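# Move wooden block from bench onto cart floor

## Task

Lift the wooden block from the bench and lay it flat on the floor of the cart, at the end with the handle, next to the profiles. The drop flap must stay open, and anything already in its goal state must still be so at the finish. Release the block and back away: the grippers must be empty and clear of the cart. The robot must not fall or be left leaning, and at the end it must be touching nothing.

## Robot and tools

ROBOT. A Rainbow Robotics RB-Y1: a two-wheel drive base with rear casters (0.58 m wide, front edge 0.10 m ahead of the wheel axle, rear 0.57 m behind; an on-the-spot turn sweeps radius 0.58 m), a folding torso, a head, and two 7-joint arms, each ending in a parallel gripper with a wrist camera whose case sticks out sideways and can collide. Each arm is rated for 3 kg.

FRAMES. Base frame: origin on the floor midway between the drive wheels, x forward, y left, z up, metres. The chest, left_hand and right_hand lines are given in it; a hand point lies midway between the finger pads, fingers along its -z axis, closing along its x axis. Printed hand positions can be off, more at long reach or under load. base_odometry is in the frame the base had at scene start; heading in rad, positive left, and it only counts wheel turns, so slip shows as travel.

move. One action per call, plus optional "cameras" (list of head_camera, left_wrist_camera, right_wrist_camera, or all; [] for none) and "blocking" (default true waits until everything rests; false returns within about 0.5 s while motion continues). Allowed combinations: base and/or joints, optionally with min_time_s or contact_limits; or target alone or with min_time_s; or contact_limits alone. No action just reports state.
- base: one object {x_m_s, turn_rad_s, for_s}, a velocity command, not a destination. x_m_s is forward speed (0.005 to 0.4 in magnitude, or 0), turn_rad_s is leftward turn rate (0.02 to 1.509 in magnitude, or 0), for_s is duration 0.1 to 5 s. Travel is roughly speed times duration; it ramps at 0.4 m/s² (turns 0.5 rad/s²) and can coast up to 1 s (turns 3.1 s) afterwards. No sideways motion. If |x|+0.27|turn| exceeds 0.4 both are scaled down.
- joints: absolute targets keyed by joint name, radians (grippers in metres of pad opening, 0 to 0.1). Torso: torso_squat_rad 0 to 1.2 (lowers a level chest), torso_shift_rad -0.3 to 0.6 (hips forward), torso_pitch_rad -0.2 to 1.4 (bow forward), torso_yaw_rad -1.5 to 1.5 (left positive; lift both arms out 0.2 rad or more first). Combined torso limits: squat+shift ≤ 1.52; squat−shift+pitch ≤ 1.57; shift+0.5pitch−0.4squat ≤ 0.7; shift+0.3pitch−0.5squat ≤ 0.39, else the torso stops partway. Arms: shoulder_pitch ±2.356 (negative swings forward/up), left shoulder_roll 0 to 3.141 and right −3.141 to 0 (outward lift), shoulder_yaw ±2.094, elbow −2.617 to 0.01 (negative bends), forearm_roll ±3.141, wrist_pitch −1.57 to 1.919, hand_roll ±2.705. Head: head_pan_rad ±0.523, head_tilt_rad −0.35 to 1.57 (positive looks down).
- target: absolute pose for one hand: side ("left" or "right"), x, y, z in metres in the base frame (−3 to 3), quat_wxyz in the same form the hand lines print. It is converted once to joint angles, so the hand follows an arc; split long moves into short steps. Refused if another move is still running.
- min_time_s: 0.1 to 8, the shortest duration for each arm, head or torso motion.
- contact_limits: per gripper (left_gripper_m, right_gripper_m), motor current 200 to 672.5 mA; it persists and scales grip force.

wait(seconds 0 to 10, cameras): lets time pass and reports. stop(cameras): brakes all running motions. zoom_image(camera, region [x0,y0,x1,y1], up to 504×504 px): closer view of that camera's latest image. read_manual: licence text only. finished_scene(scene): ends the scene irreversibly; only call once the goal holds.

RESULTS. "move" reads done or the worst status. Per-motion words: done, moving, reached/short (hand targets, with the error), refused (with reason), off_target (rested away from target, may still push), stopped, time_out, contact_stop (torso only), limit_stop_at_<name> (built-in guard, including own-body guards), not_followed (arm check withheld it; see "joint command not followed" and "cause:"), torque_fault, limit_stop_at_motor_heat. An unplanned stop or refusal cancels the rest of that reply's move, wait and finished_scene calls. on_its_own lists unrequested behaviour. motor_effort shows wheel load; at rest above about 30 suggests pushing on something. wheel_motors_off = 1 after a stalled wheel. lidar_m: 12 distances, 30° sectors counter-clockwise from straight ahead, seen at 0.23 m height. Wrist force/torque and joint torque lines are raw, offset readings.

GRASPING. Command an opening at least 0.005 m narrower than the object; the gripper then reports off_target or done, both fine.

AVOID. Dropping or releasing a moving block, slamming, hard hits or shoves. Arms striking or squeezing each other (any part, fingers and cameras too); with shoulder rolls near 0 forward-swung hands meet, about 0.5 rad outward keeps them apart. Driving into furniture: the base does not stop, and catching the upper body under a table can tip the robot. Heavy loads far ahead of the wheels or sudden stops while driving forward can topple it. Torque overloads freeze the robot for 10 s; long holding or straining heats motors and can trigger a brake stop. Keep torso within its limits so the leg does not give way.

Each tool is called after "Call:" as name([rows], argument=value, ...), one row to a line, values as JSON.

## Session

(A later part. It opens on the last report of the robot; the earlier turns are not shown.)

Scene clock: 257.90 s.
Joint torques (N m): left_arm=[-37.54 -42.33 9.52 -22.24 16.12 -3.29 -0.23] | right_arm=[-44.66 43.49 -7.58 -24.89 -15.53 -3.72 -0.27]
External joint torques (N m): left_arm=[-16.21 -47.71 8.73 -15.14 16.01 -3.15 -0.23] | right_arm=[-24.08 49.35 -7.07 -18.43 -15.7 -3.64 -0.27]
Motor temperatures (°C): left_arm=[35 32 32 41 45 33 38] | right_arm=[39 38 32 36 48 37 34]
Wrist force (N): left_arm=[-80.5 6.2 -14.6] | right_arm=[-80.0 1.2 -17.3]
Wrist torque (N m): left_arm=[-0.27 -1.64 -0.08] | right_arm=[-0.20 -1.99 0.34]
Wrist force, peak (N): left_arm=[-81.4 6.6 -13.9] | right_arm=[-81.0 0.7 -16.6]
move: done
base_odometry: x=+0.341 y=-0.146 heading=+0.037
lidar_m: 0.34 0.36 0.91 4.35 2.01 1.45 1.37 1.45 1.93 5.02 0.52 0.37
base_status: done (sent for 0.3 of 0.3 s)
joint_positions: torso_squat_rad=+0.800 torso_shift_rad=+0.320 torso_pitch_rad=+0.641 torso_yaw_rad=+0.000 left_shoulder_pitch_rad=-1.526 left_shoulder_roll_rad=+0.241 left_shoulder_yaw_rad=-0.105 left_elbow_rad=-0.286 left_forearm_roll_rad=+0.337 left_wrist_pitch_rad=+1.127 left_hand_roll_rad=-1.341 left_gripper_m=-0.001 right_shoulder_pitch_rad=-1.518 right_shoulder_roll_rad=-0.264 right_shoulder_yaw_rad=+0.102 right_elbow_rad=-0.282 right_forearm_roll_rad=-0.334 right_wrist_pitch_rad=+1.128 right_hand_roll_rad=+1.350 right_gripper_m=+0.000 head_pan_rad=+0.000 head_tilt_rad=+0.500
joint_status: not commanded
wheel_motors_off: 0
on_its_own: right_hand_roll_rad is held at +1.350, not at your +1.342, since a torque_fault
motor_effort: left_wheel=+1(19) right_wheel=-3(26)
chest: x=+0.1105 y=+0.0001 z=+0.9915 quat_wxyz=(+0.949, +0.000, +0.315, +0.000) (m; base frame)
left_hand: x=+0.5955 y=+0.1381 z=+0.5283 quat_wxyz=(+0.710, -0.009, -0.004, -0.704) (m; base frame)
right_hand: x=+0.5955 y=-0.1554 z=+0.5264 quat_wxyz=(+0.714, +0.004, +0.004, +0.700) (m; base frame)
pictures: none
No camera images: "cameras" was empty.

Call:
move(joints={"torso_squat_rad":0.3,"torso_shift_rad":0.2}, min_time_s=2, cameras=[])

Call:
move(target={"side":"left","x":0.568,"y":0.132,"z":0.712,"quat_wxyz":[0.7071,0,0,-0.7071]}, min_time_s=0.6, cameras=["head_camera"])

Scene clock: 263.73 s.
Joint torques (N m): left_arm=[-37.24 -42.58 9.39 -22.36 16.05 -3.41 -0.2] | right_arm=[-44.46 43.69 -7.5 -24.84 -15.6 -3.69 -0.17]
External joint torques (N m): left_arm=[-15.91 -47.96 8.61 -15.26 15.95 -3.27 -0.2] | right_arm=[-23.88 49.55 -6.98 -18.37 -15.77 -3.61 -0.17]
Motor temperatures (°C): left_arm=[35 32 32 41 45 33 38] | right_arm=[39 38 32 37 48 37 34]
Wrist force (N): left_arm=[-80.8 6.4 -14.6] | right_arm=[-79.9 1.5 -17.1]
Wrist torque (N m): left_arm=[-0.36 -1.70 -0.10] | right_arm=[-0.21 -1.98 0.31]
Wrist force, peak (N): left_arm=[-81.7 6.2 -14.9] | right_arm=[-80.8 1.8 -17.5]
move: done
base_odometry: x=+0.341 y=-0.146 heading=+0.037
lidar_m: 0.34 0.37 0.92 4.34 2.00 1.43 1.36 1.44 1.93 5.02 0.51 0.37
base_status: not commanded
joint_positions: torso_squat_rad=+0.300 torso_shift_rad=+0.200 torso_pitch_rad=+0.641 torso_yaw_rad=+0.000 left_shoulder_pitch_rad=-1.526 left_shoulder_roll_rad=+0.241 left_shoulder_yaw_rad=-0.105 left_elbow_rad=-0.286 left_forearm_roll_rad=+0.337 left_wrist_pitch_rad=+1.127 left_hand_roll_rad=-1.341 left_gripper_m=-0.001 right_shoulder_pitch_rad=-1.518 right_shoulder_roll_rad=-0.264 right_shoulder_yaw_rad=+0.102 right_elbow_rad=-0.282 right_forearm_roll_rad=-0.334 right_wrist_pitch_rad=+1.128 right_hand_roll_rad=+1.350 right_gripper_m=+0.000 head_pan_rad=+0.000 head_tilt_rad=+0.500
joint_status: all done
wheel_motors_off: 0
on_its_own: right_hand_roll_rad is held at +1.350, not at your +1.342, since a torque_fault
motor_effort: left_wheel=+3(4) right_wheel=+1(5)
chest: x=+0.0900 y=+0.0002 z=+1.1839 quat_wxyz=(+0.949, +0.000, +0.315, +0.000) (m; base frame)
left_hand: x=+0.5750 y=+0.1381 z=+0.7207 quat_wxyz=(+0.710, -0.009, -0.004, -0.704) (m; base frame)
right_hand: x=+0.5750 y=-0.1554 z=+0.7189 quat_wxyz=(+0.714, +0.004, +0.004, +0.700) (m; base frame)
pictures: none
No camera images: "cameras" was empty.

Scene clock: 264.67 s.
Joint torques (N m): left_arm=[-35.64 -39 6.96 -22.63 13.67 -3.59 -0.17] | right_arm=[-43.79 38.81 -7.64 -23.29 -13.96 -3.5 -0.25]
External joint torques (N m): left_arm=[-14.64 -44.11 6.2 -15.68 13.63 -3.47 -0.17] | right_arm=[-23.2 44.65 -7.13 -16.82 -14.12 -3.42 -0.25]
Motor temperatures (°C): left_arm=[35 32 32 41 45 33 38] | right_arm=[39 38 32 37 48 37 34]
Wrist force (N): left_arm=[-72.0 6.4 -18.7] | right_arm=[-72.1 2.4 -14.5]
Wrist torque (N m): left_arm=[-0.36 -1.50 0.51] | right_arm=[-0.28 -1.87 0.38]
Wrist force, peak (N): left_arm=[-80.8 6.5 -15.0] | right_arm=[-80.6 1.2 -16.8]
move: done
base_odometry: x=+0.341 y=-0.146 heading=+0.037
lidar_m: 0.35 0.36 0.90 4.35 2.00 1.44 1.37 1.44 1.93 5.01 0.52 0.37
base_status: not commanded
joint_positions: torso_squat_rad=+0.300 torso_shift_rad=+0.200 torso_pitch_rad=+0.641 torso_yaw_rad=+0.000 left_shoulder_pitch_rad=-1.507 left_shoulder_roll_rad=+0.229 left_shoulder_yaw_rad=-0.126 left_elbow_rad=-0.287 left_forearm_roll_rad=+0.312 left_wrist_pitch_rad=+1.113 left_hand_roll_rad=-1.314 left_gripper_m=-0.001 right_shoulder_pitch_rad=-1.518 right_shoulder_roll_rad=-0.263 right_shoulder_yaw_rad=+0.102 right_elbow_rad=-0.283 right_forearm_roll_rad=-0.335 right_wrist_pitch_rad=+1.128 right_hand_roll_rad=+1.350 right_gripper_m=+0.000 head_pan_rad=+0.000 head_tilt_rad=+0.500
joint_status: all done
wheel_motors_off: 0
on_its_own: right_hand_roll_rad is held at +1.350, not at your +1.342, since a torque_fault
motor_effort: left_wheel=+1(3) right_wheel=-3(4)
chest: x=+0.0900 y=+0.0002 z=+1.1839 quat_wxyz=(+0.949, +0.000, +0.315, +0.000) (m; base frame)
left_hand: x=+0.5673 y=+0.1413 z=+0.7110 quat_wxyz=(+0.709, +0.001, +0.007, -0.705) (m; base frame)
left_hand_status: reached (checked arc, planned for 0.6 s): 9 mm and 0.9 deg off.
right_hand: x=+0.5749 y=-0.1545 z=+0.7189 quat_wxyz=(+0.714, +0.005, +0.003, +0.700) (m; base frame)
pictures: head_camera
camera_calibration:
head_camera: T_world_to_cam=[[-0.0146479, -0.999506, -0.0278079, 0.0395634], [-0.88353, 0.0259591, -0.467654, 0.874982], [0.468145, 0.017719, -0.883474, 1.01479], [0, 0, 0, 1]] pos_world=[0.298584, -0.00115088, 1.30683]

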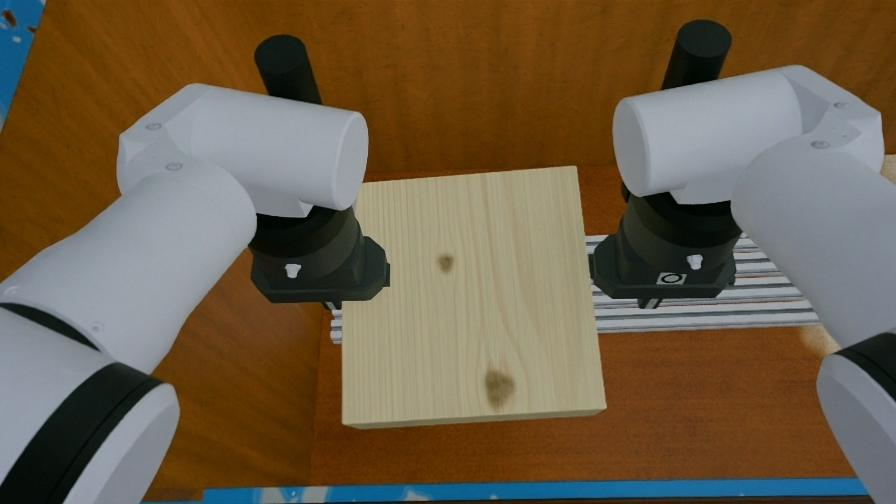

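Call:
move(target={"side":"right","x":0.559,"y":-0.147,"z":0.704,"quat_wxyz":[0.7071,0,0,0.7071]}, min_time_s=0.6, cameras=[])

Call:
move(target={"side":"left","x":0.551,"y":0.132,"z":0.696,"quat_wxyz":[0.7071,0,0,-0.7071]}, min_time_s=0.6, cameras=[])

Call:
move(target={"side":"right","x":0.543,"y":-0.147,"z":0.688,"quat_wxyz":[0.7071,0,0,0.7071]}, min_time_s=0.6, cameras=["head_camera"])

Scene clock: 267.67 s.
Joint torques (N m): left_arm=[-34.46 -33.98 7.76 -21.09 12.83 -3.65 0.05] | right_arm=[-39.13 36.86 -2.79 -22.83 -12.09 -3.23 0.54]
External joint torques (N m): left_arm=[-13.47 -39.06 7 -14.13 12.78 -3.52 0.05] | right_arm=[-19.73 42.16 -1.87 -16.16 -12.28 -3.17 0.54]
Motor temperatures (°C): left_arm=[35 32 32 41 45 33 38] | right_arm=[39 38 32 37 48 37 34]
Wrist force (N): left_arm=[-64.3 3.1 -16.1] | right_arm=[-64.1 -0.4 -18.2]
Wrist torque (N m): left_arm=[-0.16 -1.27 -0.16] | right_arm=[0.07 -1.53 -0.91]
Wrist force, peak (N): left_arm=[-75.2 6.6 -16.3] | right_arm=[-74.2 0.4 -16.9]
move: done
base_odometry: x=+0.341 y=-0.146 heading=+0.037
lidar_m: 0.34 0.37 0.90 4.35 1.99 1.43 1.37 1.42 1.95 5.02 0.51 0.37
base_status: not commanded
joint_positions: torso_squat_rad=+0.300 torso_shift_rad=+0.200 torso_pitch_rad=+0.641 torso_yaw_rad=+0.000 left_shoulder_pitch_rad=-1.507 left_shoulder_roll_rad=+0.228 left_shoulder_yaw_rad=-0.126 left_elbow_rad=-0.287 left_forearm_roll_rad=+0.312 left_wrist_pitch_rad=+1.113 left_hand_roll_rad=-1.315 left_gripper_m=-0.001 right_shoulder_pitch_rad=-1.396 right_shoulder_roll_rad=-0.256 right_shoulder_yaw_rad=+0.128 right_elbow_rad=-0.454 right_forearm_roll_rad=-0.306 right_wrist_pitch_rad=+1.178 right_hand_roll_rad=+1.312 right_gripper_m=+0.000 head_pan_rad=+0.000 head_tilt_rad=+0.500
joint_status: all done
wheel_motors_off: 0
motor_effort: left_wheel=+2(3) right_wheel=-3(5)
chest: x=+0.0900 y=+0.0001 z=+1.1839 quat_wxyz=(+0.949, +0.000, +0.315, +0.000) (m; base frame)
left_hand: x=+0.5672 y=+0.1403 z=+0.7110 quat_wxyz=(+0.709, +0.001, +0.007, -0.705) (m; base frame)
right_hand: x=+0.5576 y=-0.1562 z=+0.7022 quat_wxyz=(+0.710, +0.001, +0.011, +0.704) (m; base frame)
right_hand_status: reached (checked arc, planned for 0.6 s): 10 mm and 1.3 deg off.
pictures: none
No camera images: "cameras" was empty.

Scene clock: 268.60 s.
Joint torques (N m): left_arm=[-33.68 -36.09 4.8 -21.59 12.49 -3.19 -0.07] | right_arm=[-39.09 35.61 -2.72 -22.31 -12.67 -3.48 -0.11]
External joint torques (N m): left_arm=[-13.64 -40.65 3.84 -14.58 12.44 -3.08 -0.07] | right_arm=[-19.69 40.91 -1.81 -15.64 -12.87 -3.42 -0.11]
Motor temperatures (°C): left_arm=[35 32 32 41 45 33 38] | right_arm=[39 38 32 37 48 37 34]
Wrist force (N): left_arm=[-65.0 6.0 -17.9] | right_arm=[-65.8 2.3 -14.9]
Wrist torque (N m): left_arm=[-0.26 -1.26 0.40] | right_arm=[-0.17 -1.57 0.37]
Wrist force, peak (N): left_arm=[-67.8 5.2 -17.4] | right_arm=[-68.2 1.7 -16.8]
move: done
base_odometry: x=+0.341 y=-0.146 heading=+0.037
lidar_m: 0.34 0.36 0.92 4.34 1.99 1.42 1.37 1.44 1.93 5.01 0.51 0.36
base_status: not commanded
joint_positions: torso_squat_rad=+0.300 torso_shift_rad=+0.200 torso_pitch_rad=+0.641 torso_yaw_rad=+0.000 left_shoulder_pitch_rad=-1.421 left_shoulder_roll_rad=+0.220 left_shoulder_yaw_rad=-0.140 left_elbow_rad=-0.386 left_forearm_roll_rad=+0.297 left_wrist_pitch_rad=+1.133 left_hand_roll_rad=-1.288 left_gripper_m=-0.001 right_shoulder_pitch_rad=-1.396 right_shoulder_roll_rad=-0.256 right_shoulder_yaw_rad=+0.128 right_elbow_rad=-0.454 right_forearm_roll_rad=-0.306 right_wrist_pitch_rad=+1.179 right_hand_roll_rad=+1.312 right_gripper_m=+0.000 head_pan_rad=+0.000 head_tilt_rad=+0.500
joint_status: all done
wheel_motors_off: 0
motor_effort: left_wheel=+2(3) right_wheel=-2(3)
chest: x=+0.0900 y=+0.0001 z=+1.1839 quat_wxyz=(+0.949, +0.000, +0.315, +0.000) (m; base frame)
left_hand: x=+0.5505 y=+0.1406 z=+0.6944 quat_wxyz=(+0.709, -0.001, +0.012, -0.705) (m; base frame)
left_hand_status: reached (checked arc, planned for 0.6 s): 9 mm and 1.4 deg off.
right_hand: x=+0.5576 y=-0.1561 z=+0.7022 quat_wxyz=(+0.710, +0.001, +0.011, +0.704) (m; base frame)
pictures: none
No camera images: "cameras" was empty.

Scene clock: 269.53 s.
Joint torques (N m): left_arm=[-33.69 -33.56 5.14 -20.83 12.65 -3.63 0.09] | right_arm=[-36.24 36.69 0.1 -22.93 -11.6 -3.33 0.43]
External joint torques (N m): left_arm=[-13.65 -38.11 4.18 -13.82 12.6 -3.52 0.09] | right_arm=[-18.03 41.48 1.26 -16.12 -11.8 -3.25 0.43]
Motor temperatures (°C): left_arm=[35 32 32 41 45 33 38] | right_arm=[39 38 32 37 47 37 34]
Wrist force (N): left_arm=[-63.3 2.5 -15.3] | right_arm=[-62.4 -0.4 -18.1]
Wrist torque (N m): left_arm=[-0.02 -1.24 -0.29] | right_arm=[0.09 -1.51 -0.93]
Wrist force, peak (N): left_arm=[-68.4 3.0 -16.9] | right_arm=[-67.5 0.1 -16.4]
move: done
base_odometry: x=+0.341 y=-0.146 heading=+0.037
lidar_m: 0.34 0.37 0.90 4.35 1.99 1.44 1.37 1.43 1.92 5.01 0.51 0.36
base_status: not commanded
joint_positions: torso_squat_rad=+0.300 torso_shift_rad=+0.200 torso_pitch_rad=+0.641 torso_yaw_rad=+0.000 left_shoulder_pitch_rad=-1.421 left_shoulder_roll_rad=+0.219 left_shoulder_yaw_rad=-0.140 left_elbow_rad=-0.386 left_forearm_roll_rad=+0.297 left_wrist_pitch_rad=+1.133 left_hand_roll_rad=-1.288 left_gripper_m=-0.001 right_shoulder_pitch_rad=-1.295 right_shoulder_roll_rad=-0.250 right_shoulder_yaw_rad=+0.142 right_elbow_rad=-0.578 right_forearm_roll_rad=-0.288 right_wrist_pitch_rad=+1.185 right_hand_roll_rad=+1.283 right_gripper_m=+0.000 head_pan_rad=+0.000 head_tilt_rad=+0.500
joint_status: all done
wheel_motors_off: 0
motor_effort: left_wheel=+2(3) right_wheel=-2(4)
chest: x=+0.0900 y=+0.0001 z=+1.1839 quat_wxyz=(+0.949, +0.000, +0.315, +0.000) (m; base frame)
left_hand: x=+0.5504 y=+0.1402 z=+0.6944 quat_wxyz=(+0.709, -0.001, +0.012, -0.705) (m; base frame)
right_hand: x=+0.5418 y=-0.1561 z=+0.6863 quat_wxyz=(+0.710, -0.003, +0.007, +0.704) (m; base frame)
right_hand_status: reached (checked arc, planned for 0.6 s): 9 mm and 0.9 deg off.
pictures: head_camera
camera_calibration:
head_camera: T_world_to_cam=[[-0.0146024, -0.999504, -0.0278968, 0.0395659], [-0.883531, 0.0259606, -0.467652, 0.874982], [0.468144, 0.0178189, -0.883472, 1.01479], [0, 0, 0, 1]] pos_world=[0.298584, -0.00125112, 1.30683]

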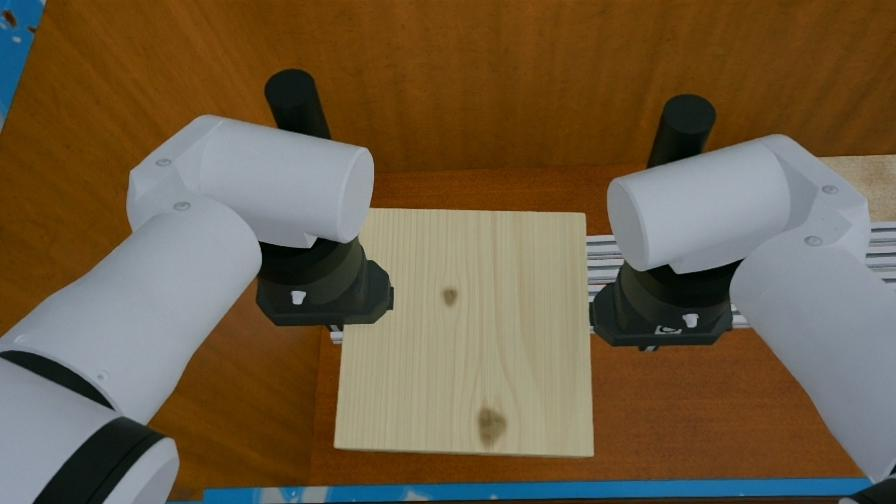

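Call:
move(target={"side":"left","x":0.534,"y":0.132,"z":0.682,"quat_wxyz":[0.7071,0,0,-0.7071]}, min_time_s=0.6, cameras=[])

Call:
move(target={"side":"right","x":0.525,"y":-0.147,"z":0.677,"quat_wxyz":[0.7071,0,0,0.7071]}, min_time_s=0.6, cameras=[])

Call:
move(target={"side":"left","x":0.516,"y":0.132,"z":0.672,"quat_wxyz":[0.7071,0,0,-0.7071]}, min_time_s=0.6, cameras=[])

Call:
move(target={"side":"right","x":0.506,"y":-0.147,"z":0.671,"quat_wxyz":[0.7071,0,0,0.7071]}, min_time_s=0.6, cameras=[])

Call:
move(target={"side":"left","x":0.496,"y":0.132,"z":0.667,"quat_wxyz":[0.7071,0,0,-0.7071]}, min_time_s=0.6, cameras=["head_camera"])

Call:
move(target={"side":"right","x":0.486,"y":-0.147,"z":0.667,"quat_wxyz":[0.7071,0,0,0.7071]}, min_time_s=0.6, cameras=[])

Call:
move(target={"side":"left","x":0.473,"y":0.132,"z":0.665,"quat_wxyz":[0.7071,0,0,-0.7071]}, min_time_s=0.6, cameras=[])

Call:
move(target={"side":"right","x":0.461,"y":-0.147,"z":0.664,"quat_wxyz":[0.7071,0,0,0.7071]}, min_time_s=0.6, cameras=["head_camera"])

Call:
move(target={"side":"left","x":0.461,"y":0.132,"z":0.664,"quat_wxyz":[0.7071,0,0,-0.7071]}, min_time_s=0.6, cameras=["head_camera"])

Scene clock: 276.43 s.
Joint torques (N m): left_arm=[-31.72 -35.57 1.16 -21.31 12.54 -3.74 -0.1] | right_arm=[-37.21 36.2 -0.6 -22.57 -12.19 -4.12 -0.11]
External joint torques (N m): left_arm=[-13.08 -39.44 -0.16 -13.98 12.49 -3.62 -0.1] | right_arm=[-19.01 40.99 0.56 -15.77 -12.39 -4.04 -0.11]
Motor temperatures (°C): left_arm=[35 32 32 41 44 33 38] | right_arm=[39 37 32 37 46 37 34]
Wrist force (N): left_arm=[-61.6 5.1 -17.1] | right_arm=[-63.0 2.5 -15.9]
Wrist torque (N m): left_arm=[-0.25 -1.20 0.39] | right_arm=[-0.18 -1.42 0.34]
Wrist force, peak (N): left_arm=[-73.7 4.1 -16.1] | right_arm=[-74.0 0.7 -17.0]
move: done
base_odometry: x=+0.341 y=-0.146 heading=+0.037
lidar_m: 0.34 0.36 0.92 4.36 2.00 1.43 1.37 1.43 1.94 5.00 0.51 0.37
base_status: not commanded
joint_positions: torso_squat_rad=+0.300 torso_shift_rad=+0.200 torso_pitch_rad=+0.641 torso_yaw_rad=+0.000 left_shoulder_pitch_rad=-1.290 left_shoulder_roll_rad=+0.218 left_shoulder_yaw_rad=-0.159 left_elbow_rad=-0.575 left_forearm_roll_rad=+0.272 left_wrist_pitch_rad=+1.178 left_hand_roll_rad=-1.249 left_gripper_m=-0.001 right_shoulder_pitch_rad=-1.294 right_shoulder_roll_rad=-0.249 right_shoulder_yaw_rad=+0.142 right_elbow_rad=-0.578 right_forearm_roll_rad=-0.288 right_wrist_pitch_rad=+1.185 right_hand_roll_rad=+1.283 right_gripper_m=+0.000 head_pan_rad=+0.000 head_tilt_rad=+0.500
joint_status: all done
wheel_motors_off: 0
motor_effort: left_wheel=+2(3) right_wheel=-2(4)
chest: x=+0.0900 y=+0.0001 z=+1.1839 quat_wxyz=(+0.949, +0.000, +0.315, +0.000) (m; base frame)
left_hand: x=+0.5331 y=+0.1404 z=+0.6807 quat_wxyz=(+0.709, +0.001, +0.009, -0.705) (m; base frame)
left_hand_status: reached (checked arc, planned for 0.6 s): 9 mm and 1.1 deg off.
right_hand: x=+0.5416 y=-0.1560 z=+0.6862 quat_wxyz=(+0.710, -0.002, +0.007, +0.705) (m; base frame)
pictures: none
No camera images: "cameras" was empty.

Scene clock: 277.37 s.
Joint torques (N m): left_arm=[-31.95 -34.22 1.47 -21 12.44 -4.07 0.03] | right_arm=[-34.45 36.78 1.76 -22.44 -11.41 -3.57 0.38]
External joint torques (N m): left_arm=[-13.31 -38.08 0.15 -13.67 12.39 -3.95 0.03] | right_arm=[-17.32 41.11 3.08 -15.54 -11.6 -3.51 0.38]
Motor temperatures (°C): left_arm=[35 32 32 41 44 33 38] | right_arm=[39 37 32 37 46 37 34]
Wrist force (N): left_arm=[-61.7 2.3 -16.1] | right_arm=[-62.1 -0.9 -17.2]
Wrist torque (N m): left_arm=[-0.01 -1.20 -0.23] | right_arm=[0.13 -1.56 -0.88]
Wrist force, peak (N): left_arm=[-66.6 3.2 -17.3] | right_arm=[-66.2 0.8 -15.9]
move: done
base_odometry: x=+0.341 y=-0.146 heading=+0.037
lidar_m: 0.35 0.36 0.92 4.35 2.00 1.44 1.37 1.43 1.93 5.02 0.51 0.37
base_status: not commanded
joint_positions: torso_squat_rad=+0.300 torso_shift_rad=+0.200 torso_pitch_rad=+0.641 torso_yaw_rad=+0.000 left_shoulder_pitch_rad=-1.290 left_shoulder_roll_rad=+0.218 left_shoulder_yaw_rad=-0.159 left_elbow_rad=-0.575 left_forearm_roll_rad=+0.272 left_wrist_pitch_rad=+1.178 left_hand_roll_rad=-1.249 left_gripper_m=-0.001 right_shoulder_pitch_rad=-1.213 right_shoulder_roll_rad=-0.244 right_shoulder_yaw_rad=+0.153 right_elbow_rad=-0.681 right_forearm_roll_rad=-0.275 right_wrist_pitch_rad=+1.213 right_hand_roll_rad=+1.261 right_gripper_m=+0.000 head_pan_rad=+0.000 head_tilt_rad=+0.500
joint_status: all done
wheel_motors_off: 0
motor_effort: left_wheel=+1(3) right_wheel=-1(3)
chest: x=+0.0900 y=+0.0001 z=+1.1839 quat_wxyz=(+0.949, +0.000, +0.315, +0.000) (m; base frame)
left_hand: x=+0.5330 y=+0.1402 z=+0.6807 quat_wxyz=(+0.709, +0.001, +0.009, -0.705) (m; base frame)
right_hand: x=+0.5236 y=-0.1558 z=+0.6761 quat_wxyz=(+0.710, +0.001, +0.010, +0.704) (m; base frame)
right_hand_status: reached (checked arc, planned for 0.6 s): 9 mm and 1.2 deg off.
pictures: none
No camera images: "cameras" was empty.

Scene clock: 278.30 s.
Joint torques (N m): left_arm=[-30.08 -35.99 -1.53 -21.46 12.5 -3.99 -0.06] | right_arm=[-35.31 35.9 1.17 -22.77 -12.26 -4.23 -0.2]
External joint torques (N m): left_arm=[-12.59 -39.31 -3.01 -13.99 12.45 -3.88 -0.06] | right_arm=[-18.18 40.23 2.49 -15.87 -12.46 -4.17 -0.21]
Motor temperatures (°C): left_arm=[35 32 32 41 44 33 38] | right_arm=[39 37 32 37 46 37 34]
Wrist force (N): left_arm=[-63.5 5.4 -17.5] | right_arm=[-62.7 2.2 -16.8]
Wrist torque (N m): left_arm=[-0.25 -1.39 0.38] | right_arm=[-0.19 -1.43 0.34]
Wrist force, peak (N): left_arm=[-69.5 6.3 -16.8] | right_arm=[-69.6 2.5 -17.6]
move: done
base_odometry: x=+0.341 y=-0.146 heading=+0.037
lidar_m: 0.34 0.36 0.91 4.35 2.00 1.43 1.36 1.44 1.94 5.00 0.52 0.38
base_status: not commanded
joint_positions: torso_squat_rad=+0.300 torso_shift_rad=+0.200 torso_pitch_rad=+0.641 torso_yaw_rad=+0.000 left_shoulder_pitch_rad=-1.202 left_shoulder_roll_rad=+0.215 left_shoulder_yaw_rad=-0.172 left_elbow_rad=-0.691 left_forearm_roll_rad=+0.256 left_wrist_pitch_rad=+1.210 left_hand_roll_rad=-1.224 left_gripper_m=-0.001 right_shoulder_pitch_rad=-1.213 right_shoulder_roll_rad=-0.244 right_shoulder_yaw_rad=+0.153 right_elbow_rad=-0.681 right_forearm_roll_rad=-0.275 right_wrist_pitch_rad=+1.213 right_hand_roll_rad=+1.261 right_gripper_m=+0.000 head_pan_rad=+0.000 head_tilt_rad=+0.500
joint_status: all done
wheel_motors_off: 0
motor_effort: left_wheel=+2(3) right_wheel=-2(4)
chest: x=+0.0900 y=+0.0001 z=+1.1839 quat_wxyz=(+0.949, +0.000, +0.315, +0.000) (m; base frame)
left_hand: x=+0.5150 y=+0.1402 z=+0.6714 quat_wxyz=(+0.710, -0.001, +0.011, -0.705) (m; base frame)
left_hand_status: reached (checked arc, planned for 0.6 s): 8 mm and 1.3 deg off.
right_hand: x=+0.5233 y=-0.1558 z=+0.6759 quat_wxyz=(+0.710, +0.001, +0.010, +0.704) (m; base frame)
pictures: none
No camera images: "cameras" was empty.

Scene clock: 279.23 s.
Joint torques (N m): left_arm=[-30.84 -34.15 -0.74 -21.17 12.39 -4.51 0.11] | right_arm=[-32.35 36.35 4.3 -22.39 -11.38 -4.18 0.42]
External joint torques (N m): left_arm=[-13.35 -37.46 -2.21 -13.7 12.34 -4.4 0.11] | right_arm=[-16.65 40.13 5.85 -15.26 -11.59 -4.1 0.42]
Motor temperatures (°C): left_arm=[35 32 32 41 44 33 38] | right_arm=[39 37 32 37 46 37 34]
Wrist force (N): left_arm=[-60.4 3.4 -16.8] | right_arm=[-60.4 -0.1 -16.3]
Wrist torque (N m): left_arm=[-0.06 -1.18 -0.25] | right_arm=[0.09 -1.48 -0.86]
Wrist force, peak (N): left_arm=[-71.5 4.6 -17.7] | right_arm=[-69.9 -1.3 -14.7]
move: done
base_odometry: x=+0.341 y=-0.146 heading=+0.037
lidar_m: 0.35 0.37 0.92 4.36 1.99 1.43 1.36 1.43 1.94 5.01 0.51 0.37
base_status: not commanded
joint_positions: torso_squat_rad=+0.300 torso_shift_rad=+0.200 torso_pitch_rad=+0.641 torso_yaw_rad=+0.000 left_shoulder_pitch_rad=-1.202 left_shoulder_roll_rad=+0.214 left_shoulder_yaw_rad=-0.173 left_elbow_rad=-0.691 left_forearm_roll_rad=+0.256 left_wrist_pitch_rad=+1.210 left_hand_roll_rad=-1.224 left_gripper_m=-0.001 right_shoulder_pitch_rad=-1.103 right_shoulder_roll_rad=-0.244 right_shoulder_yaw_rad=+0.171 right_elbow_rad=-0.839 right_forearm_roll_rad=-0.253 right_wrist_pitch_rad=+1.247 right_hand_roll_rad=+1.229 right_gripper_m=+0.000 head_pan_rad=+0.000 head_tilt_rad=+0.500
joint_status: all done
wheel_motors_off: 0
motor_effort: left_wheel=+2(2) right_wheel=-3(3)
chest: x=+0.0900 y=+0.0001 z=+1.1839 quat_wxyz=(+0.949, +0.000, +0.315, +0.000) (m; base frame)
left_hand: x=+0.5148 y=+0.1400 z=+0.6713 quat_wxyz=(+0.709, -0.002, +0.011, -0.705) (m; base frame)
right_hand: x=+0.5049 y=-0.1558 z=+0.6693 quat_wxyz=(+0.709, -0.003, +0.006, +0.705) (m; base frame)
right_hand_status: reached (checked arc, planned for 0.6 s): 9 mm and 0.9 deg off.
pictures: none
No camera images: "cameras" was empty.

Scene clock: 280.17 s.
Joint torques (N m): left_arm=[-28.3 -34.95 -4.65 -21.26 12.09 -4.5 -0.02] | right_arm=[-33.33 35.26 3.38 -22.47 -11.88 -4.57 -0.07]
External joint torques (N m): left_arm=[-12.35 -37.59 -6.32 -13.51 12.04 -4.36 -0.02] | right_arm=[-17.63 39.03 4.93 -15.34 -12.08 -4.49 -0.08]
Motor temperatures (°C): left_arm=[35 32 32 41 44 33 38] | right_arm=[39 37 32 37 46 37 34]
Wrist force (N): left_arm=[-60.0 5.3 -16.1] | right_arm=[-60.5 2.7 -16.3]
Wrist torque (N m): left_arm=[-0.45 -1.21 0.43] | right_arm=[-0.21 -1.36 0.35]
Wrist force, peak (N): left_arm=[-70.3 4.2 -17.5] | right_arm=[-70.5 -0.2 -16.1]
move: done
base_odometry: x=+0.341 y=-0.146 heading=+0.037
lidar_m: 0.34 0.37 0.92 4.35 1.99 1.43 1.38 1.43 1.94 5.01 0.50 0.37
base_status: not commanded
joint_positions: torso_squat_rad=+0.300 torso_shift_rad=+0.200 torso_pitch_rad=+0.641 torso_yaw_rad=+0.000 left_shoulder_pitch_rad=-1.084 left_shoulder_roll_rad=+0.216 left_shoulder_yaw_rad=-0.194 left_elbow_rad=-0.864 left_forearm_roll_rad=+0.231 left_wrist_pitch_rad=+1.248 left_hand_roll_rad=-1.191 left_gripper_m=-0.001 right_shoulder_pitch_rad=-1.103 right_shoulder_roll_rad=-0.244 right_shoulder_yaw_rad=+0.171 right_elbow_rad=-0.839 right_forearm_roll_rad=-0.253 right_wrist_pitch_rad=+1.247 right_hand_roll_rad=+1.229 right_gripper_m=+0.000 head_pan_rad=+0.000 head_tilt_rad=+0.500
joint_status: all done
wheel_motors_off: 0
motor_effort: left_wheel=+2(3) right_wheel=-2(3)
chest: x=+0.0900 y=+0.0001 z=+1.1839 quat_wxyz=(+0.949, +0.000, +0.315, +0.000) (m; base frame)
left_hand: x=+0.4954 y=+0.1401 z=+0.6656 quat_wxyz=(+0.709, +0.003, +0.006, -0.705) (m; base frame)
left_hand_status: reached (checked arc, planned for 0.6 s): 8 mm and 0.8 deg off.
right_hand: x=+0.5047 y=-0.1557 z=+0.6693 quat_wxyz=(+0.709, -0.003, +0.007, +0.705) (m; base frame)
pictures: head_camera
camera_calibration:
head_camera: T_world_to_cam=[[-0.0145985, -0.999504, -0.0279004, 0.0395694], [-0.883468, 0.0259612, -0.467771, 0.875118], [0.468263, 0.0178204, -0.883409, 1.01467], [0, 0, 0, 1]] pos_world=[0.298584, -0.00125112, 1.30683]

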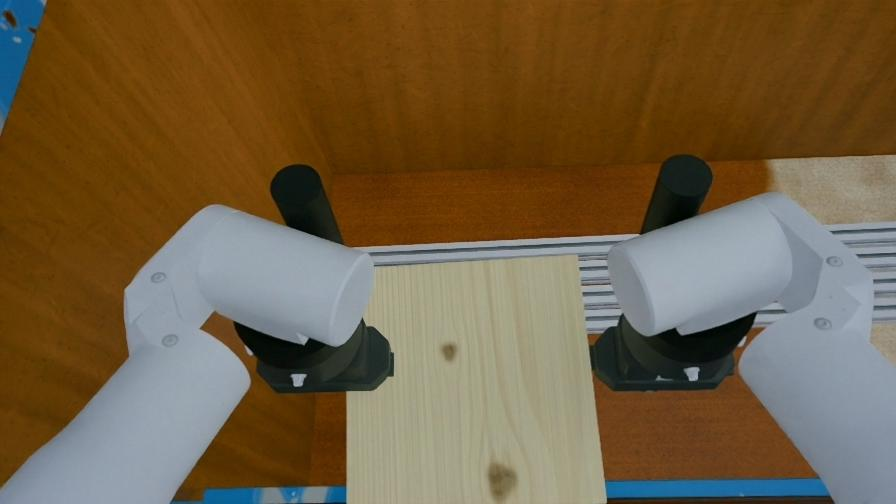

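Scene clock: 281.10 s.
Joint torques (N m): left_arm=[-28.66 -34.29 -4.15 -20.94 12.24 -5.26 -0.09] | right_arm=[-30.24 36.47 6.02 -22.3 -11.34 -4.37 0.33]
External joint torques (N m): left_arm=[-12.72 -36.92 -5.81 -13.19 12.2 -5.13 -0.09] | right_arm=[-15.66 39.8 7.66 -15.07 -11.54 -4.31 0.34]
Motor temperatures (°C): left_arm=[35 32 32 41 44 33 38] | right_arm=[39 37 32 37 46 37 34]
Wrist force (N): left_arm=[-59.5 2.5 -15.0] | right_arm=[-60.0 -0.5 -16.2]
Wrist torque (N m): left_arm=[-0.31 -1.10 -0.22] | right_arm=[0.12 -1.50 -0.88]
Wrist force, peak (N): left_arm=[-67.3 3.2 -15.1] | right_arm=[-67.5 -0.1 -15.7]
move: done
base_odometry: x=+0.341 y=-0.146 heading=+0.037
lidar_m: 0.35 0.36 0.93 4.36 1.98 1.44 1.38 1.44 1.93 5.01 0.52 0.35
base_status: not commanded
joint_positions: torso_squat_rad=+0.300 torso_shift_rad=+0.200 torso_pitch_rad=+0.641 torso_yaw_rad=+0.000 left_shoulder_pitch_rad=-1.084 left_shoulder_roll_rad=+0.216 left_shoulder_yaw_rad=-0.194 left_elbow_rad=-0.864 left_forearm_roll_rad=+0.231 left_wrist_pitch_rad=+1.248 left_hand_roll_rad=-1.191 left_gripper_m=-0.001 right_shoulder_pitch_rad=-1.026 right_shoulder_roll_rad=-0.242 right_shoulder_yaw_rad=+0.184 right_elbow_rad=-0.943 right_forearm_roll_rad=-0.241 right_wrist_pitch_rad=+1.282 right_hand_roll_rad=+1.208 right_gripper_m=+0.000 head_pan_rad=+0.000 head_tilt_rad=+0.500
joint_status: all done
wheel_motors_off: 0
motor_effort: left_wheel=+2(3) right_wheel=-1(4)
chest: x=+0.0900 y=+0.0001 z=+1.1839 quat_wxyz=(+0.949, +0.000, +0.315, +0.000) (m; base frame)
left_hand: x=+0.4952 y=+0.1400 z=+0.6655 quat_wxyz=(+0.709, +0.003, +0.006, -0.705) (m; base frame)
right_hand: x=+0.4854 y=-0.1554 z=+0.6650 quat_wxyz=(+0.710, +0.001, +0.010, +0.705) (m; base frame)
right_hand_status: reached (checked arc, planned for 0.6 s): 9 mm and 1.3 deg off.
pictures: none
No camera images: "cameras" was empty.

Scene clock: 282.03 s.
Joint torques (N m): left_arm=[-26.35 -34.98 -7.62 -21.39 12.13 -4.92 -0.11] | right_arm=[-31.44 35.43 4.56 -22.66 -12.02 -4.78 -0.09]
External joint torques (N m): left_arm=[-11.94 -36.99 -9.38 -13.43 12.09 -4.79 -0.12] | right_arm=[-16.87 38.75 6.2 -15.42 -12.23 -4.72 -0.09]
Motor temperatures (°C): left_arm=[35 32 32 41 44 33 38] | right_arm=[39 37 32 37 46 37 34]
Wrist force (N): left_arm=[-60.4 4.6 -14.5] | right_arm=[-60.8 1.2 -16.2]
Wrist torque (N m): left_arm=[-0.36 -1.15 0.42] | right_arm=[-0.17 -1.28 0.30]
Wrist force, peak (N): left_arm=[-69.3 6.1 -15.2] | right_arm=[-69.0 1.7 -16.8]
move: done
base_odometry: x=+0.341 y=-0.146 heading=+0.037
lidar_m: 0.34 0.36 0.92 4.36 2.00 1.44 1.36 1.43 1.93 5.00 0.51 0.36
base_status: not commanded
joint_positions: torso_squat_rad=+0.300 torso_shift_rad=+0.200 torso_pitch_rad=+0.641 torso_yaw_rad=+0.000 left_shoulder_pitch_rad=-0.977 left_shoulder_roll_rad=+0.217 left_shoulder_yaw_rad=-0.215 left_elbow_rad=-1.019 left_forearm_roll_rad=+0.210 left_wrist_pitch_rad=+1.295 left_hand_roll_rad=-1.161 left_gripper_m=-0.001 right_shoulder_pitch_rad=-1.026 right_shoulder_roll_rad=-0.242 right_shoulder_yaw_rad=+0.185 right_elbow_rad=-0.943 right_forearm_roll_rad=-0.241 right_wrist_pitch_rad=+1.282 right_hand_roll_rad=+1.208 right_gripper_m=+0.000 head_pan_rad=+0.000 head_tilt_rad=+0.500
joint_status: all done
wheel_motors_off: 0
motor_effort: left_wheel=+2(3) right_wheel=-2(4)
chest: x=+0.0900 y=+0.0001 z=+1.1839 quat_wxyz=(+0.949, +0.000, +0.315, +0.000) (m; base frame)
left_hand: x=+0.4724 y=+0.1400 z=+0.6635 quat_wxyz=(+0.709, +0.003, +0.006, -0.705) (m; base frame)
left_hand_status: reached (checked arc, planned for 0.6 s): 8 mm and 0.8 deg off.
right_hand: x=+0.4851 y=-0.1554 z=+0.6649 quat_wxyz=(+0.709, +0.001, +0.011, +0.705) (m; base frame)
pictures: none
No camera images: "cameras" was empty.

Scene clock: 282.97 s.
Joint torques (N m): left_arm=[-26.79 -33.58 -6.55 -21.01 12.06 -5.49 0.06] | right_arm=[-28.38 35.1 8.11 -22.48 -11.06 -4.85 0.37]
External joint torques (N m): left_arm=[-12.39 -35.59 -8.31 -13.04 12.02 -5.35 0.06] | right_arm=[-15.6 37.81 9.85 -15.03 -11.28 -4.78 0.37]
Motor temperatures (°C): left_arm=[35 32 32 41 43 33 38] | right_arm=[39 37 32 37 46 37 34]
Wrist force (N): left_arm=[-59.5 3.1 -15.9] | right_arm=[-58.9 0.6 -16.8]
Wrist torque (N m): left_arm=[-0.28 -1.17 -0.24] | right_arm=[0.09 -1.43 -0.84]
Wrist force, peak (N): left_arm=[-68.4 1.8 -15.7] | right_arm=[-68.7 -1.5 -15.4]
move: done
base_odometry: x=+0.341 y=-0.146 heading=+0.037
lidar_m: 0.35 0.37 0.92 4.35 2.00 1.45 1.37 1.43 1.94 5.01 0.52 0.36
base_status: not commanded
joint_positions: torso_squat_rad=+0.300 torso_shift_rad=+0.200 torso_pitch_rad=+0.641 torso_yaw_rad=+0.000 left_shoulder_pitch_rad=-0.977 left_shoulder_roll_rad=+0.217 left_shoulder_yaw_rad=-0.215 left_elbow_rad=-1.019 left_forearm_roll_rad=+0.210 left_wrist_pitch_rad=+1.295 left_hand_roll_rad=-1.161 left_gripper_m=-0.001 right_shoulder_pitch_rad=-0.906 right_shoulder_roll_rad=-0.243 right_shoulder_yaw_rad=+0.208 right_elbow_rad=-1.110 right_forearm_roll_rad=-0.216 right_wrist_pitch_rad=+1.315 right_hand_roll_rad=+1.175 right_gripper_m=+0.000 head_pan_rad=+0.000 head_tilt_rad=+0.500
joint_status: all done
wheel_motors_off: 0
motor_effort: left_wheel=+2(3) right_wheel=-2(4)
chest: x=+0.0900 y=+0.0001 z=+1.1839 quat_wxyz=(+0.949, +0.000, +0.315, +0.000) (m; base frame)
left_hand: x=+0.4722 y=+0.1398 z=+0.6635 quat_wxyz=(+0.709, +0.003, +0.006, -0.705) (m; base frame)
right_hand: x=+0.4598 y=-0.1553 z=+0.6624 quat_wxyz=(+0.709, -0.003, +0.007, +0.705) (m; base frame)
right_hand_status: reached (checked arc, planned for 0.6 s): 9 mm and 0.9 deg off.
pictures: head_camera
camera_calibration:
head_camera: T_world_to_cam=[[-0.0145985, -0.999504, -0.0279004, 0.039568], [-0.883468, 0.0259612, -0.467771, 0.87503], [0.468263, 0.0178204, -0.883409, 1.01472], [0, 0, 0, 1]] pos_world=[0.298484, -0.00125112, 1.30683]

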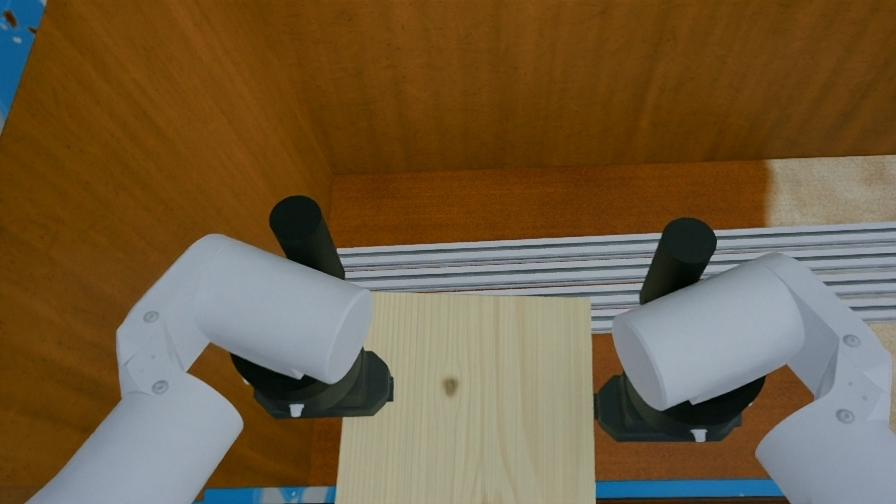

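Scene clock: 283.90 s.
Joint torques (N m): left_arm=[-25.65 -33.95 -7.88 -21.71 11.79 -5.33 0.44] | right_arm=[-28.14 35.15 8.34 -22.14 -11.52 -4.8 0.32]
External joint torques (N m): left_arm=[-11.97 -35.67 -9.63 -13.68 11.75 -5.2 0.44] | right_arm=[-15.37 37.87 10.09 -14.69 -11.73 -4.73 0.32]
Motor temperatures (°C): left_arm=[35 32 32 41 43 33 38] | right_arm=[39 37 32 37 45 37 34]
Wrist force (N): left_arm=[-59.5 2.8 -17.2] | right_arm=[-59.6 -0.4 -16.3]
Wrist torque (N m): left_arm=[-0.23 -1.14 -0.08] | right_arm=[-0.09 -1.46 -0.39]
Wrist force, peak (N): left_arm=[-64.5 2.3 -15.5] | right_arm=[-64.4 -0.7 -16.7]
move: done
base_odometry: x=+0.341 y=-0.146 heading=+0.037
lidar_m: 0.35 0.36 0.91 4.35 2.00 1.44 1.38 1.44 1.93 5.01 0.53 0.37
base_status: not commanded
joint_positions: torso_squat_rad=+0.300 torso_shift_rad=+0.200 torso_pitch_rad=+0.641 torso_yaw_rad=+0.000 left_shoulder_pitch_rad=-0.931 left_shoulder_roll_rad=+0.217 left_shoulder_yaw_rad=-0.224 left_elbow_rad=-1.080 left_forearm_roll_rad=+0.201 left_wrist_pitch_rad=+1.311 left_hand_roll_rad=-1.149 left_gripper_m=-0.001 right_shoulder_pitch_rad=-0.906 right_shoulder_roll_rad=-0.243 right_shoulder_yaw_rad=+0.208 right_elbow_rad=-1.110 right_forearm_roll_rad=-0.216 right_wrist_pitch_rad=+1.315 right_hand_roll_rad=+1.175 right_gripper_m=+0.000 head_pan_rad=+0.000 head_tilt_rad=+0.500
joint_status: all done
wheel_motors_off: 0
motor_effort: left_wheel=+1(3) right_wheel=-1(3)
chest: x=+0.0900 y=+0.0001 z=+1.1839 quat_wxyz=(+0.949, +0.000, +0.315, +0.000) (m; base frame)
left_hand: x=+0.4606 y=+0.1397 z=+0.6621 quat_wxyz=(+0.709, +0.002, +0.007, -0.705) (m; base frame)
left_hand_status: reached (checked arc, planned for 0.6 s): 8 mm and 0.9 deg off.
right_hand: x=+0.4599 y=-0.1553 z=+0.6624 quat_wxyz=(+0.709, -0.003, +0.007, +0.705) (m; base frame)
pictures: head_camera
camera_calibration:
head_camera: T_world_to_cam=[[-0.0145985, -0.999504, -0.0279004, 0.039568], [-0.883468, 0.0259612, -0.467771, 0.87503], [0.468263, 0.0178204, -0.883409, 1.01472], [0, 0, 0, 1]] pos_world=[0.298484, -0.00125112, 1.30683]

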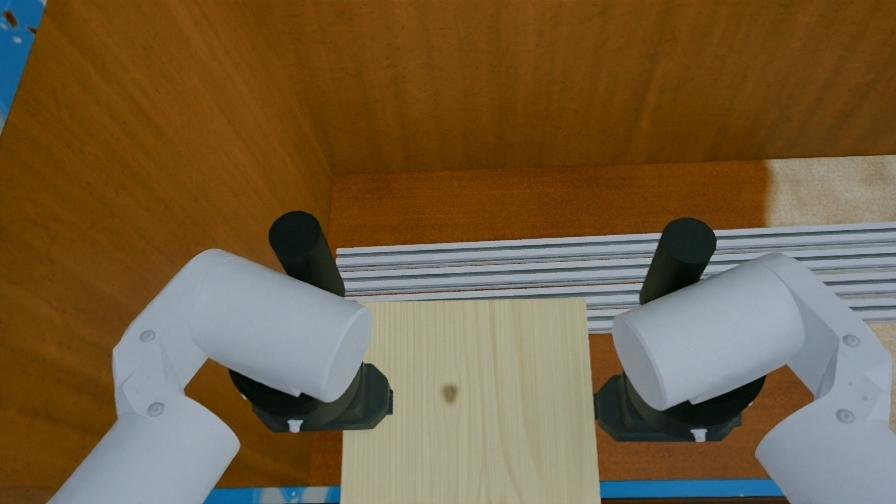

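Call:
move(joints={"torso_squat_rad":0.05}, min_time_s=1, cameras=[])

Call:
move(base={"x_m_s":0.1,"for_s":0.84}, cameras=["head_camera"])

Scene clock: 293.17 s.
Joint torques (N m): left_arm=[-25.42 -33.79 -7.89 -21.73 11.76 -5.26 0.43] | right_arm=[-28.23 34.83 8.35 -22.28 -11.5 -4.75 0.48]
External joint torques (N m): left_arm=[-11.75 -35.52 -9.64 -13.7 11.72 -5.13 0.43] | right_arm=[-15.46 37.54 10.1 -14.84 -11.71 -4.67 0.48]
Motor temperatures (°C): left_arm=[35 31 32 41 43 33 38] | right_arm=[38 37 32 37 45 37 34]
Wrist force (N): left_arm=[-59.7 2.7 -17.4] | right_arm=[-59.1 -0.3 -16.0]
Wrist torque (N m): left_arm=[-0.22 -1.12 -0.15] | right_arm=[-0.08 -1.40 -0.41]
Wrist force, peak (N): left_arm=[-60.3 2.7 -17.9] | right_arm=[-59.9 0.2 -16.3]
move: done
base_odometry: x=+0.341 y=-0.146 heading=+0.037
lidar_m: 0.35 0.37 0.92 4.35 2.00 1.42 1.37 1.44 1.92 5.01 0.52 0.37
base_status: not commanded
joint_positions: torso_squat_rad=+0.050 torso_shift_rad=+0.200 torso_pitch_rad=+0.641 torso_yaw_rad=+0.000 left_shoulder_pitch_rad=-0.931 left_shoulder_roll_rad=+0.217 left_shoulder_yaw_rad=-0.224 left_elbow_rad=-1.080 left_forearm_roll_rad=+0.201 left_wrist_pitch_rad=+1.311 left_hand_roll_rad=-1.149 left_gripper_m=-0.001 right_shoulder_pitch_rad=-0.906 right_shoulder_roll_rad=-0.243 right_shoulder_yaw_rad=+0.208 right_elbow_rad=-1.110 right_forearm_roll_rad=-0.216 right_wrist_pitch_rad=+1.315 right_hand_roll_rad=+1.175 right_gripper_m=+0.000 head_pan_rad=+0.000 head_tilt_rad=+0.500
joint_status: all done
wheel_motors_off: 0
motor_effort: left_wheel=+1(2) right_wheel=-2(5)
chest: x=+0.0961 y=+0.0001 z=+1.2137 quat_wxyz=(+0.949, +0.000, +0.315, +0.000) (m; base frame)
left_hand: x=+0.4666 y=+0.1397 z=+0.6918 quat_wxyz=(+0.709, +0.002, +0.007, -0.705) (m; base frame)
right_hand: x=+0.4659 y=-0.1553 z=+0.6921 quat_wxyz=(+0.709, -0.003, +0.007, +0.705) (m; base frame)
pictures: none
No camera images: "cameras" was empty.

Scene clock: 294.57 s.
Joint torques (N m): left_arm=[-25.45 -33.57 -7.42 -21.57 11.86 -5.43 0.42] | right_arm=[-28.26 34.77 7.83 -21.92 -11.45 -4.63 0.41]
External joint torques (N m): left_arm=[-11.78 -35.29 -9.17 -13.54 11.82 -5.3 0.42] | right_arm=[-15.48 37.48 9.58 -14.47 -11.67 -4.55 0.42]
Motor temperatures (°C): left_arm=[34 31 32 41 43 33 38] | right_arm=[38 36 32 37 45 37 34]
Wrist force (N): left_arm=[-60.2 2.3 -17.8] | right_arm=[-59.7 0.1 -15.5]
Wrist torque (N m): left_arm=[-0.16 -1.12 -0.12] | right_arm=[-0.11 -1.38 -0.41]
Wrist force, peak (N): left_arm=[-61.0 3.1 -17.8] | right_arm=[-60.8 -0.2 -15.9]
move: done
base_odometry: x=+0.424 y=-0.143 heading=+0.038
lidar_m: 0.26 0.28 0.38 4.02 2.12 1.52 1.45 1.52 2.04 4.65 0.39 0.29
base_status: done (sent for 0.83 of 0.83 s)
joint_positions: torso_squat_rad=+0.050 torso_shift_rad=+0.200 torso_pitch_rad=+0.641 torso_yaw_rad=+0.000 left_shoulder_pitch_rad=-0.931 left_shoulder_roll_rad=+0.217 left_shoulder_yaw_rad=-0.224 left_elbow_rad=-1.080 left_forearm_roll_rad=+0.201 left_wrist_pitch_rad=+1.311 left_hand_roll_rad=-1.149 left_gripper_m=-0.001 right_shoulder_pitch_rad=-0.906 right_shoulder_roll_rad=-0.243 right_shoulder_yaw_rad=+0.208 right_elbow_rad=-1.110 right_forearm_roll_rad=-0.216 right_wrist_pitch_rad=+1.315 right_hand_roll_rad=+1.175 right_gripper_m=+0.000 head_pan_rad=+0.000 head_tilt_rad=+0.500
joint_status: not commanded
wheel_motors_off: 0
motor_effort: left_wheel=+11(25) right_wheel=-14(29)
chest: x=+0.0961 y=+0.0001 z=+1.2137 quat_wxyz=(+0.949, +0.000, +0.315, +0.000) (m; base frame)
left_hand: x=+0.4666 y=+0.1397 z=+0.6918 quat_wxyz=(+0.709, +0.002, +0.007, -0.705) (m; base frame)
right_hand: x=+0.4659 y=-0.1552 z=+0.6921 quat_wxyz=(+0.709, -0.003, +0.007, +0.705) (m; base frame)
pictures: head_camera
camera_calibration:
head_camera: T_world_to_cam=[[-0.0146024, -0.999504, -0.0278968, 0.0404836], [-0.883531, 0.0259606, -0.467652, 0.894261], [0.468144, 0.0178189, -0.883472, 1.03817], [0, 0, 0, 1]] pos_world=[0.304684, -0.00125112, 1.33653]

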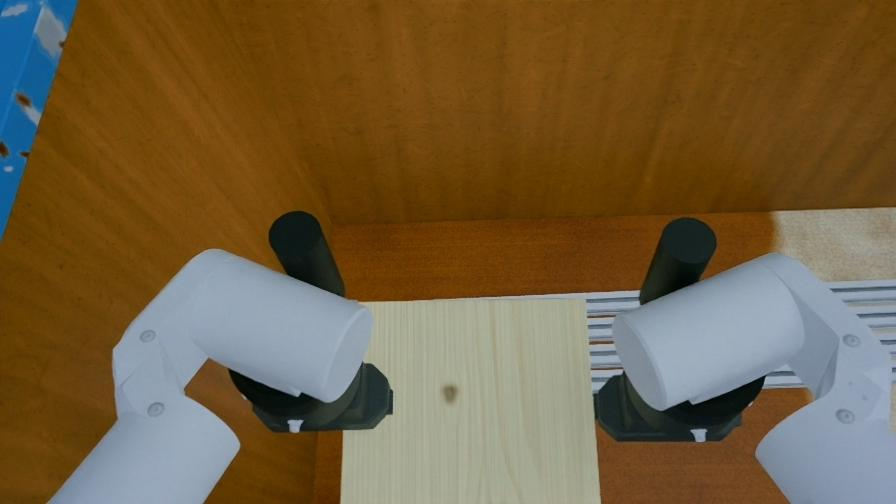

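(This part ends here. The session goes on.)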